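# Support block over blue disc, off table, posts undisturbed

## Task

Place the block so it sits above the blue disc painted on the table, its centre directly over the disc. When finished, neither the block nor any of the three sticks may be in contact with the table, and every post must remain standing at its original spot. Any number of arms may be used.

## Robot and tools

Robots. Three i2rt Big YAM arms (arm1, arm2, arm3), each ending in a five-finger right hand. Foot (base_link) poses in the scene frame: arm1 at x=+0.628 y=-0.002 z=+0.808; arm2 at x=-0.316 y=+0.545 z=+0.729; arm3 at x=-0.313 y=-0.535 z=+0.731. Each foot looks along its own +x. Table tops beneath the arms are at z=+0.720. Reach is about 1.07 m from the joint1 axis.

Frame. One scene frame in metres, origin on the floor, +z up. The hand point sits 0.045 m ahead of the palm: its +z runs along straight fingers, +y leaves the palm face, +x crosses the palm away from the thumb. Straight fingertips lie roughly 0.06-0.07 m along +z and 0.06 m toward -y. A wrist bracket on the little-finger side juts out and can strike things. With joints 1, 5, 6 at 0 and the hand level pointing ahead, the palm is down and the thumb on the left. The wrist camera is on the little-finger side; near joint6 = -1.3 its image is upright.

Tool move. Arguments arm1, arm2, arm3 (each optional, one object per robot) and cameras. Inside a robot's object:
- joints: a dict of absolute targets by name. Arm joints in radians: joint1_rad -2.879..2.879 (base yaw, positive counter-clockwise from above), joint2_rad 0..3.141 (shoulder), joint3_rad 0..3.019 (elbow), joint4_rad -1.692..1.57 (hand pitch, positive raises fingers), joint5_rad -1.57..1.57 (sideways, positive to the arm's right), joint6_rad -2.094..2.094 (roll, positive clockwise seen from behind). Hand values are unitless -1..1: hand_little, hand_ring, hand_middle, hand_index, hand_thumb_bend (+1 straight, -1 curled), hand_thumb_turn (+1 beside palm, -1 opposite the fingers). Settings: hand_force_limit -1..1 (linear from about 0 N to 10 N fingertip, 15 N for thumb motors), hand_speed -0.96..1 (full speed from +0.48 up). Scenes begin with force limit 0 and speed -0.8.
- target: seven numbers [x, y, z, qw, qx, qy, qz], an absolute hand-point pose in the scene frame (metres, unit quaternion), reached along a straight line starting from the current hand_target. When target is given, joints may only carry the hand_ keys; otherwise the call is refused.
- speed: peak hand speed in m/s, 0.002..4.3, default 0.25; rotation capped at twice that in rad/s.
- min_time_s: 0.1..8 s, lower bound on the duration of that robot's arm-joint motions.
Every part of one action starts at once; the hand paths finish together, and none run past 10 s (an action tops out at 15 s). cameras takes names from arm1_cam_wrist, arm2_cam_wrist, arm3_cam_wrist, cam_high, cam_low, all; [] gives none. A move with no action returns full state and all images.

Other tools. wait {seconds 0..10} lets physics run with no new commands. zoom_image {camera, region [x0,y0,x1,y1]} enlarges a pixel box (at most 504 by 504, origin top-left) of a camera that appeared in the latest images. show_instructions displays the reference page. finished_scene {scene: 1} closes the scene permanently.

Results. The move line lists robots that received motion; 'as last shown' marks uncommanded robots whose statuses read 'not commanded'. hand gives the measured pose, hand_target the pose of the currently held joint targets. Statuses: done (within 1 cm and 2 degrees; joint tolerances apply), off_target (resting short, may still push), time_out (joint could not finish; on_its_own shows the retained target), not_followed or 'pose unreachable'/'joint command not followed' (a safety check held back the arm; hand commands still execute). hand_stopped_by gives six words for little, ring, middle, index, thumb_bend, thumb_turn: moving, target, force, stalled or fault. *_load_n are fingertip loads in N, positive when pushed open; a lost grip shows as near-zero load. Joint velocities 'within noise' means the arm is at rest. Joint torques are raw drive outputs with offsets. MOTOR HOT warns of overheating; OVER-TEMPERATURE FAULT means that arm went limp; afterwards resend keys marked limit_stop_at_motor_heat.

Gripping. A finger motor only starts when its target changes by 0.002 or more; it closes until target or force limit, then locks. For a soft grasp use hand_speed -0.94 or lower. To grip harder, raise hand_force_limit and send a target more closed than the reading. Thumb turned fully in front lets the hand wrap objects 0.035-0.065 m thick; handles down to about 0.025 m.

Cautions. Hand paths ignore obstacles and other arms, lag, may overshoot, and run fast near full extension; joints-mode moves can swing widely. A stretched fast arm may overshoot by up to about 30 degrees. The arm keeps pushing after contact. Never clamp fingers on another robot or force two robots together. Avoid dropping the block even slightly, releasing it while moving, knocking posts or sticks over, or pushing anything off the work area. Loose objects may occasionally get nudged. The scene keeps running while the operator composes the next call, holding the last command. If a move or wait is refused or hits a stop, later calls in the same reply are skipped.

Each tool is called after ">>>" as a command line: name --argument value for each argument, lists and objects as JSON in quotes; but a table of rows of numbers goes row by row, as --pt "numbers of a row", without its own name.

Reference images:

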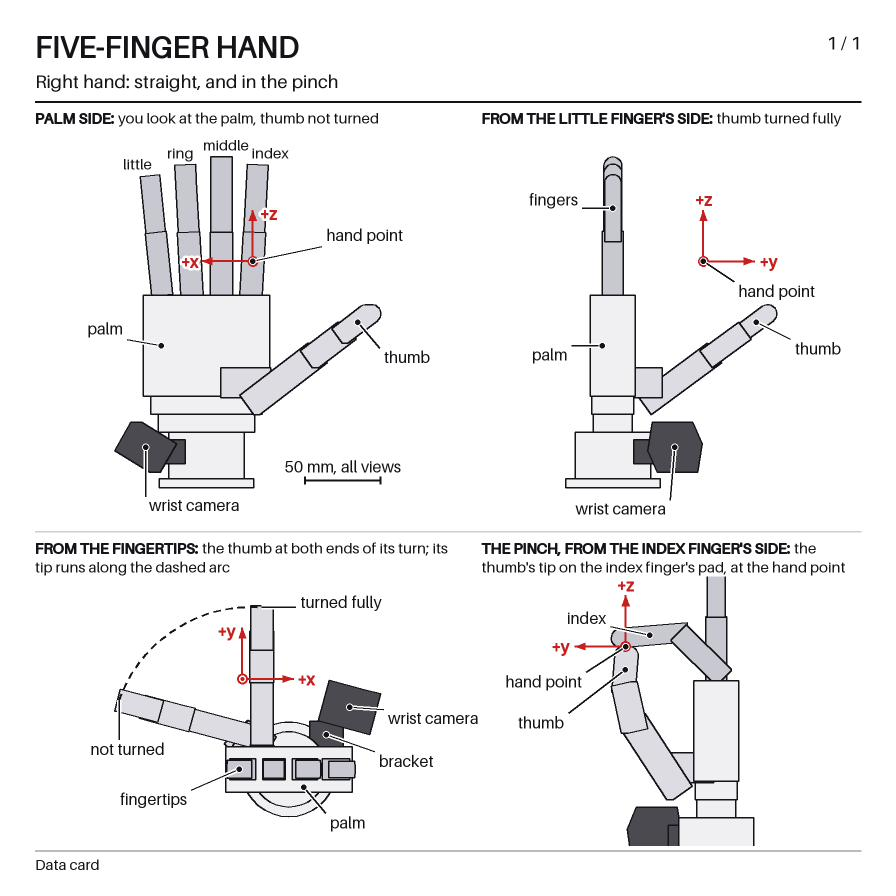

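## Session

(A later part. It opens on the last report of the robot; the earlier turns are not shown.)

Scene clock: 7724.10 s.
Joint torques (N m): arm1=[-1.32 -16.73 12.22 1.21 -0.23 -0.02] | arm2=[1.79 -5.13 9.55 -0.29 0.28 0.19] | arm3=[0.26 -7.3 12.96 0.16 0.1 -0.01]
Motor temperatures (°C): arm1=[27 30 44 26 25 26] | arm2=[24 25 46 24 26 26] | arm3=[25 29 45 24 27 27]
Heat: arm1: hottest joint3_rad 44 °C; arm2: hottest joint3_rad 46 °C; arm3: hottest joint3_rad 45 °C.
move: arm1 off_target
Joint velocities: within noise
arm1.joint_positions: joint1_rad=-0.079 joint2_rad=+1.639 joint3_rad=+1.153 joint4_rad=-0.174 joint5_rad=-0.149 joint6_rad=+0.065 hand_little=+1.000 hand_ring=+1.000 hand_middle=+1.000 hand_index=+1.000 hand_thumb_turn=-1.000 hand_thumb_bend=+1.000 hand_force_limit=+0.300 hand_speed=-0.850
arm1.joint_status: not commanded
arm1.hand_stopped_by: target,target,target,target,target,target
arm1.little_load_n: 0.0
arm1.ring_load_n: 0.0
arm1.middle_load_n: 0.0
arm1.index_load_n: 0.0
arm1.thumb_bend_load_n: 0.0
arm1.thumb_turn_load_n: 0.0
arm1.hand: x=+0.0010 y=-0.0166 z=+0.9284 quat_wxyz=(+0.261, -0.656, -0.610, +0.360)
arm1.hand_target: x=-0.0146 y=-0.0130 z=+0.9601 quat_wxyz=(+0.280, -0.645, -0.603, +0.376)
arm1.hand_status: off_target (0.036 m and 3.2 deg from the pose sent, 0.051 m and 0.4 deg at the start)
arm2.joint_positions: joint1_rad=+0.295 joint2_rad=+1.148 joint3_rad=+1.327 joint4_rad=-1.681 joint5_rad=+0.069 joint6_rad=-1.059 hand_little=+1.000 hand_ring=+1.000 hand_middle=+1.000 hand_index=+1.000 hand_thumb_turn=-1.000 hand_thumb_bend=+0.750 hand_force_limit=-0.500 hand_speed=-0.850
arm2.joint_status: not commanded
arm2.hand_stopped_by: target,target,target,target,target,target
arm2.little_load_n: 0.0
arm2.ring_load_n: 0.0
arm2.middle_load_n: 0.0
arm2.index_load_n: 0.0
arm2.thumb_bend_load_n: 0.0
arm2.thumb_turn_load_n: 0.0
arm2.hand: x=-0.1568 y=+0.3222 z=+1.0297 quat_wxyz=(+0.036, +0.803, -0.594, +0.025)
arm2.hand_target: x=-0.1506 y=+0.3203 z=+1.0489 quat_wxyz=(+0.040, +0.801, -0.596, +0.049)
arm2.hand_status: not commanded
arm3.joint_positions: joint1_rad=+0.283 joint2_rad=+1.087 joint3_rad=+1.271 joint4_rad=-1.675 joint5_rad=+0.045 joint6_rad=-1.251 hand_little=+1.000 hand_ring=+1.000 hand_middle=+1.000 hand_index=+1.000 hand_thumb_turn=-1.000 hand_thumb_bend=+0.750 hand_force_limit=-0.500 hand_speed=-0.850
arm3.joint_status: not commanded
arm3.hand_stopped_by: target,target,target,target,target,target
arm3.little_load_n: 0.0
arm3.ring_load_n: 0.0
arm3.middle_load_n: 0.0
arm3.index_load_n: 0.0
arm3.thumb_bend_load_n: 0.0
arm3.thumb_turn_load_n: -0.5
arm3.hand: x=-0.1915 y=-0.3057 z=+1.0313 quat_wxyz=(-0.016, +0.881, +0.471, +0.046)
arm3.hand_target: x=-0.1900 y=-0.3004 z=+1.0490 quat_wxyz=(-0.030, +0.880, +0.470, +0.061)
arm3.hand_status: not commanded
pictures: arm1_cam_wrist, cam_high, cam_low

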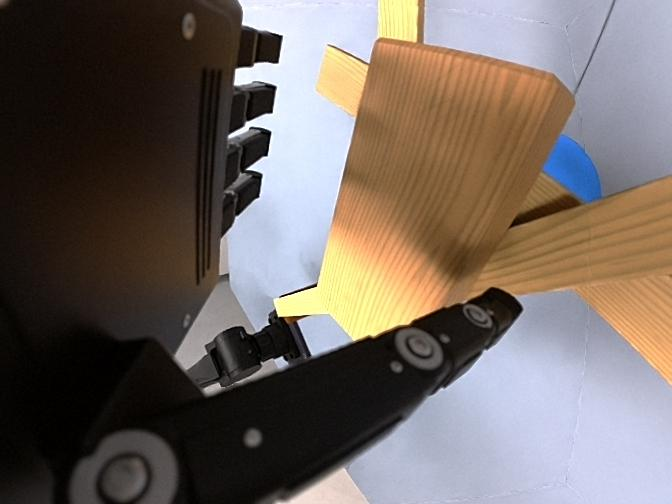

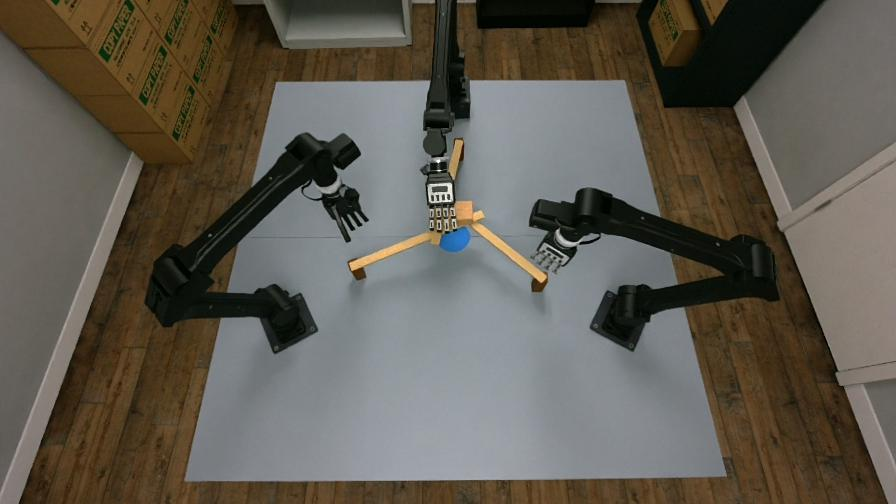

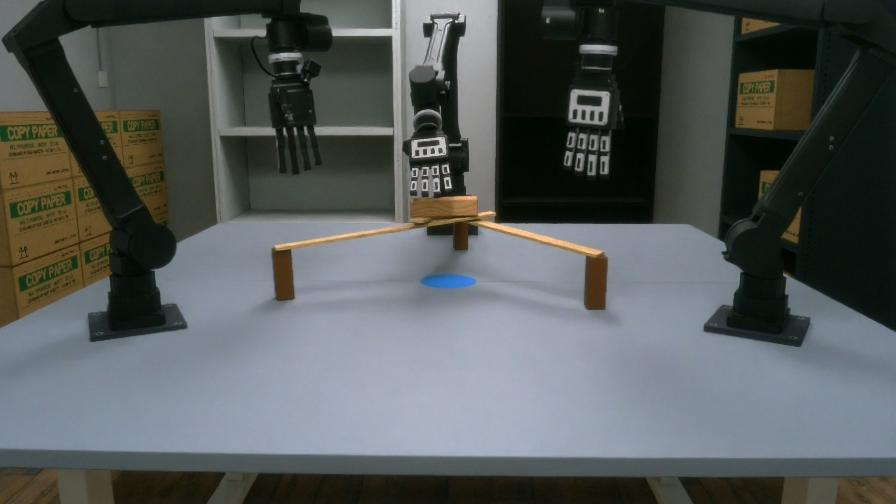

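>>> move --arm1 '{"target": [0.0200, -0.0130, 1.0500, 0.2800, -0.6450, -0.6030, 0.3763], "speed": 0.12}'

>>> move --arm1 '{"target": [0.2500, -0.0130, 1.0800, 0.2800, -0.6450, -0.6030, 0.3763], "speed": 0.2}' --cameras '["cam_low", "cam_high", "arm2_cam_wrist", "arm3_cam_wrist"]'

>>> zoom_image --camera "cam_low" --region '[390, 160, 510, 240]'

>>> zoom_image --camera "cam_high" --region '[400, 180, 510, 260]'

>>> zoom_image --camera "cam_low" --region '[250, 200, 450, 320]'

>>> zoom_image --camera "cam_low" --region '[430, 200, 630, 320]'

Scene clock: 7735.93 s.
Joint torques (N m): arm1=[-1.9 -15.15 12.77 1.06 -0.28 -0.11] | arm2=[1.55 -5.3 9.68 -0.21 0.29 0.21] | arm3=[0.32 -6.71 13.07 0.14 0.11 0.01]
Motor temperatures (°C): arm1=[27 31 46 26 25 26] | arm2=[24 25 46 24 26 26] | arm3=[25 29 45 24 27 27]
Heat: arm1: hottest joint3_rad 46 °C; arm2: hottest joint3_rad 46 °C; arm3: hottest joint3_rad 45 °C.
move: arm1 off_target
Joint velocities: within noise
arm1.joint_positions: joint1_rad=-0.079 joint2_rad=+1.470 joint3_rad=+1.211 joint4_rad=-0.396 joint5_rad=-0.150 joint6_rad=+0.065 hand_little=+1.000 hand_ring=+1.000 hand_middle=+1.000 hand_index=+1.000 hand_thumb_turn=-1.000 hand_thumb_bend=+1.000 hand_force_limit=+0.300 hand_speed=-0.850
arm1.joint_status: not commanded
arm1.hand_stopped_by: target,target,target,target,target,target
arm1.little_load_n: 0.0
arm1.ring_load_n: 0.0
arm1.middle_load_n: 0.0
arm1.index_load_n: -0.5
arm1.thumb_bend_load_n: 0.0
arm1.thumb_turn_load_n: 0.0
arm1.hand: x=+0.0327 y=-0.0181 z=+1.0204 quat_wxyz=(+0.262, -0.654, -0.610, +0.362)
arm1.hand_target: x=+0.0213 y=-0.0130 z=+1.0502 quat_wxyz=(+0.280, -0.645, -0.603, +0.376)
arm1.hand_status: off_target (0.033 m and 2.9 deg from the pose sent, 0.123 m and 3.1 deg at the start)
arm2, arm3: as last shown
arm3.thumb_turn_load_n: 0.0
pictures: none

Scene clock: 7737.80 s.
Joint torques (N m): arm1=[-1.44 -3.6 9.78 1.31 -0.37 -0.07] | arm2=[1.79 -5.19 9.52 -0.23 0.31 0.2] | arm3=[0.21 -7.06 12.97 0.17 0.11 -0.04]
Motor temperatures (°C): arm1=[27 31 46 26 25 26] | arm2=[24 25 46 24 26 26] | arm3=[25 29 45 24 27 27]
Heat: arm1: hottest joint3_rad 46 °C; arm2: hottest joint3_rad 46 °C; arm3: hottest joint3_rad 45 °C.
move: arm1 done
Joint velocities: within noise
arm1.joint_positions: joint1_rad=-0.149 joint2_rad=+0.819 joint3_rad=+0.858 joint4_rad=-0.644 joint5_rad=-0.209 joint6_rad=+0.030 hand_little=+1.000 hand_ring=+1.000 hand_middle=+1.000 hand_index=+1.000 hand_thumb_turn=-1.000 hand_thumb_bend=+1.000 hand_force_limit=+0.300 hand_speed=-0.850
arm1.joint_status: not commanded
arm1.hand_stopped_by: target,target,target,target,target,target
arm1.little_load_n: 0.0
arm1.ring_load_n: 0.0
arm1.middle_load_n: 0.0
arm1.index_load_n: 0.0
arm1.thumb_bend_load_n: 0.0
arm1.thumb_turn_load_n: 0.0
arm1.hand: x=+0.2492 y=-0.0159 z=+1.0822 quat_wxyz=(+0.280, -0.645, -0.601, +0.380)
arm1.hand_target: x=+0.2500 y=-0.0130 z=+1.0801 quat_wxyz=(+0.280, -0.645, -0.603, +0.376)
arm1.hand_status: done (0.004 m and 0.5 deg from the pose sent, 0.225 m and 2.9 deg at the start)
arm2, arm3: as last shown
pictures: arm2_cam_wrist, arm3_cam_wrist, cam_high, cam_low

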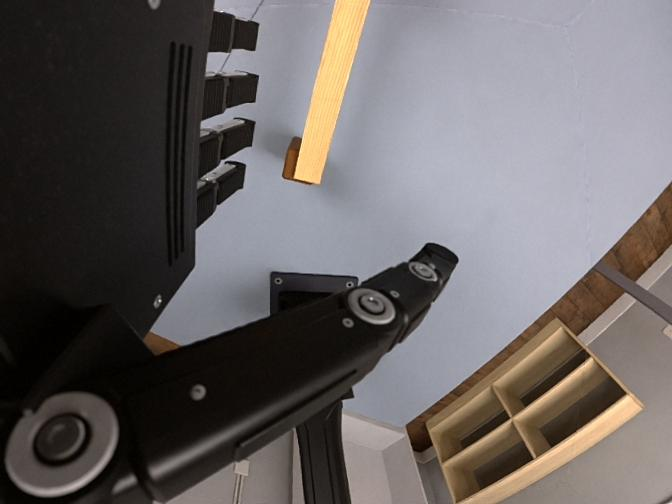

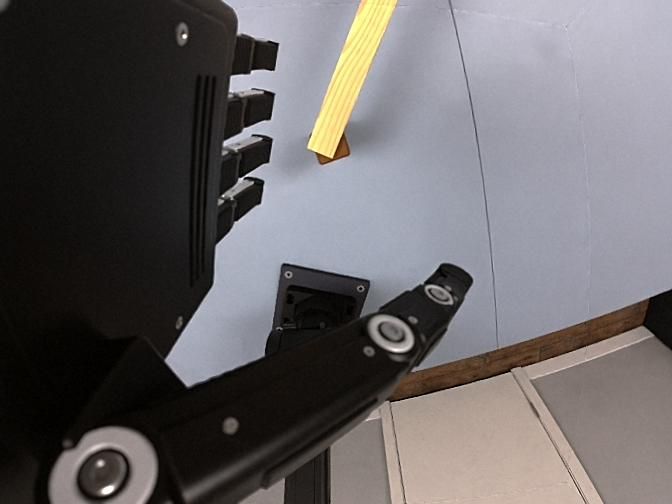

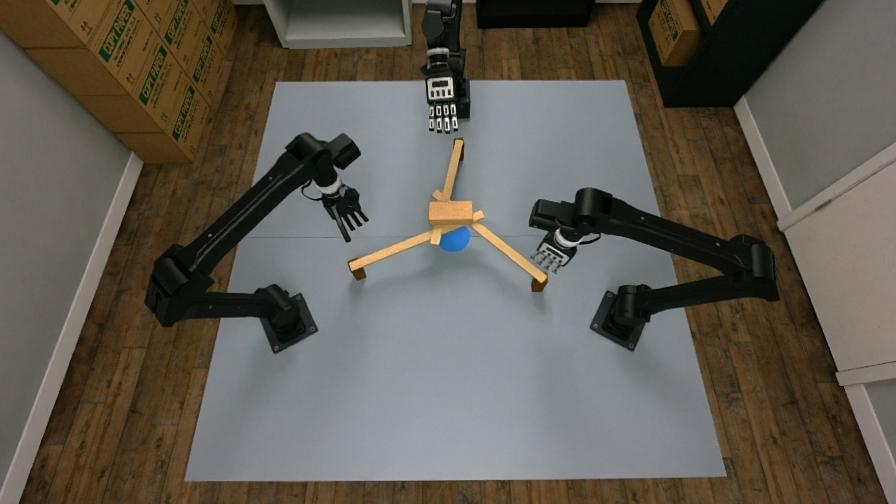

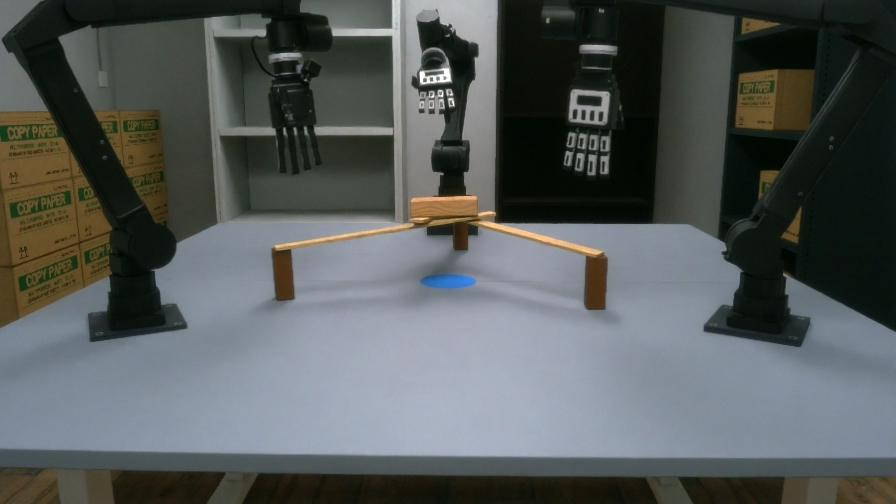

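Scaled by 4.200.

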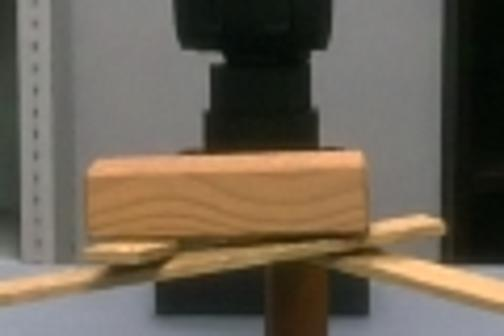

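Scaled by 4.582.

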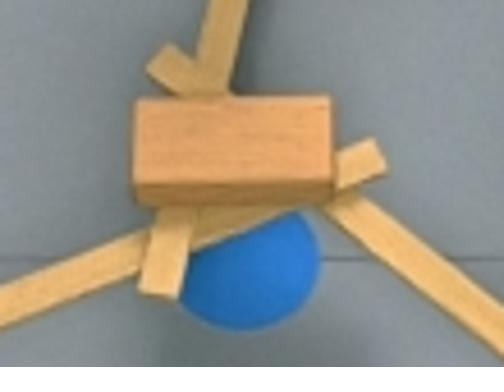

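Scaled by 2.520.

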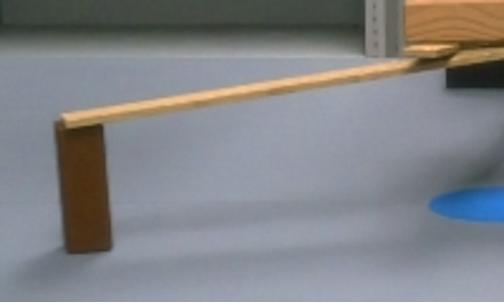

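Scaled by 2.520.

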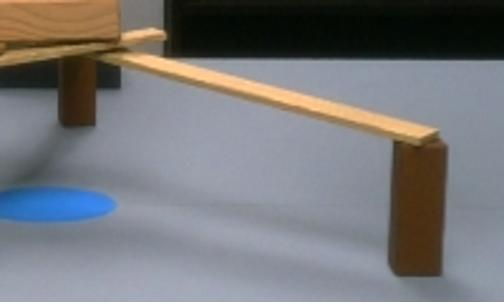

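>>> wait --seconds 1.0 --cameras '["cam_low", "cam_high"]'

>>> zoom_image --camera "cam_high" --region '[330, 120, 570, 310]'

>>> zoom_image --camera "cam_high" --region '[490, 230, 570, 300]'

Scene clock: 7754.17 s.
Joint torques (N m): arm1=[-1.49 -3.6 9.7 1.24 -0.36 -0.09] | arm2=[1.73 -5.13 9.57 -0.24 0.31 0.18] | arm3=[0.85 -6.48 12.98 0.21 0.08 0]
Motor temperatures (°C): arm1=[27 30 45 26 25 26] | arm2=[24 25 46 24 26 26] | arm3=[25 29 45 24 27 27]
Heat: arm1: hottest joint3_rad 45 °C; arm2: hottest joint3_rad 46 °C; arm3: hottest joint3_rad 45 °C.
Joint velocities: within noise
arm1.joint_positions: joint1_rad=-0.149 joint2_rad=+0.819 joint3_rad=+0.858 joint4_rad=-0.644 joint5_rad=-0.209 joint6_rad=+0.029 hand_little=+1.000 hand_ring=+1.000 hand_middle=+1.000 hand_index=+1.000 hand_thumb_turn=-1.000 hand_thumb_bend=+1.000 hand_force_limit=+0.300 hand_speed=-0.850
arm1.joint_status: not commanded
arm1.hand_stopped_by: target,target,target,target,target,target
arm1.little_load_n: 0.0
arm1.ring_load_n: 0.0
arm1.middle_load_n: 0.0
arm1.index_load_n: 0.0
arm1.thumb_bend_load_n: 0.0
arm1.thumb_turn_load_n: 0.0
arm1.hand: x=+0.2492 y=-0.0158 z=+1.0822 quat_wxyz=(+0.280, -0.645, -0.601, +0.380)
arm1.hand_target: x=+0.2500 y=-0.0130 z=+1.0801 quat_wxyz=(+0.280, -0.645, -0.603, +0.376)
arm1.hand_status: done (0.004 m and 0.5 deg from the pose sent, 0.225 m and 2.9 deg at the start)
arm2.joint_positions: joint1_rad=+0.295 joint2_rad=+1.148 joint3_rad=+1.327 joint4_rad=-1.681 joint5_rad=+0.069 joint6_rad=-1.059 hand_little=+1.000 hand_ring=+1.000 hand_middle=+1.000 hand_index=+1.000 hand_thumb_turn=-1.000 hand_thumb_bend=+0.750 hand_force_limit=-0.500 hand_speed=-0.850
arm2.joint_status: not commanded
arm2.hand_stopped_by: target,target,target,target,target,target
arm2.little_load_n: 0.0
arm2.ring_load_n: 0.0
arm2.middle_load_n: 0.0
arm2.index_load_n: 0.0
arm2.thumb_bend_load_n: 0.0
arm2.thumb_turn_load_n: 0.0
arm2.hand: x=-0.1568 y=+0.3222 z=+1.0297 quat_wxyz=(+0.036, +0.803, -0.594, +0.025)
arm2.hand_target: x=-0.1506 y=+0.3203 z=+1.0489 quat_wxyz=(+0.040, +0.801, -0.596, +0.049)
arm2.hand_status: not commanded
arm3.joint_positions: joint1_rad=+0.283 joint2_rad=+1.087 joint3_rad=+1.271 joint4_rad=-1.675 joint5_rad=+0.045 joint6_rad=-1.251 hand_little=+1.000 hand_ring=+1.000 hand_middle=+1.000 hand_index=+1.000 hand_thumb_turn=-1.000 hand_thumb_bend=+0.750 hand_force_limit=-0.500 hand_speed=-0.850
arm3.joint_status: not commanded
arm3.hand_stopped_by: target,target,target,target,target,target
arm3.little_load_n: 0.0
arm3.ring_load_n: 0.0
arm3.middle_load_n: 0.0
arm3.index_load_n: 0.0
arm3.thumb_bend_load_n: 0.0
arm3.thumb_turn_load_n: 0.0
arm3.hand: x=-0.1915 y=-0.3057 z=+1.0313 quat_wxyz=(-0.016, +0.881, +0.471, +0.046)
arm3.hand_target: x=-0.1900 y=-0.3004 z=+1.0490 quat_wxyz=(-0.030, +0.880, +0.470, +0.061)
arm3.hand_status: not commanded
wait: 1.00 s; at rest from the start
pictures: cam_high, cam_low

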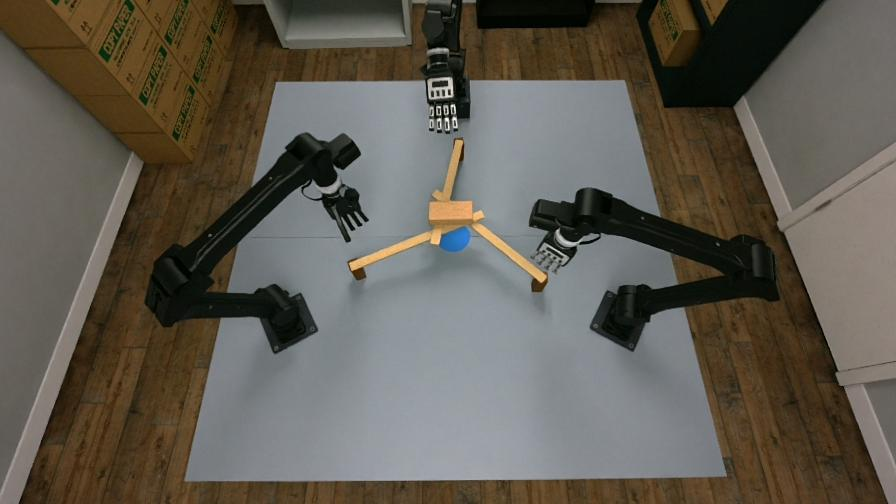

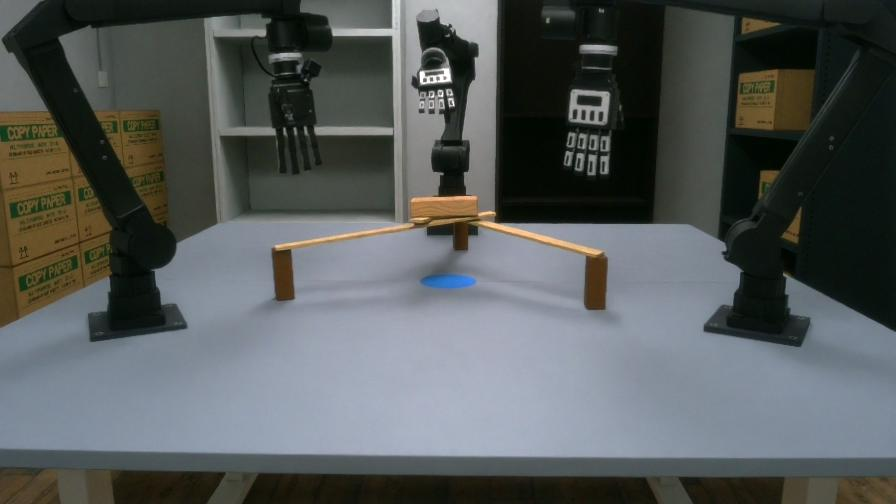

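Scaled by 2.100.

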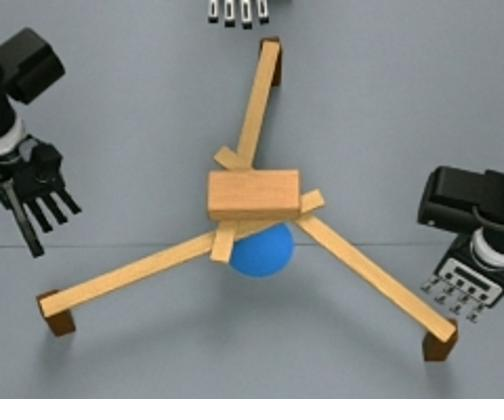

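Scaled by 6.300.

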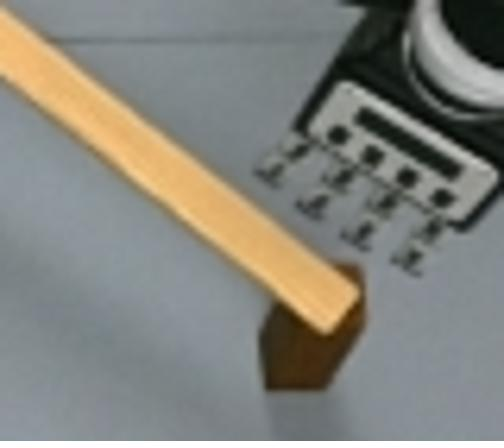

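>>> finished_scene

The scene is finished: the task was done.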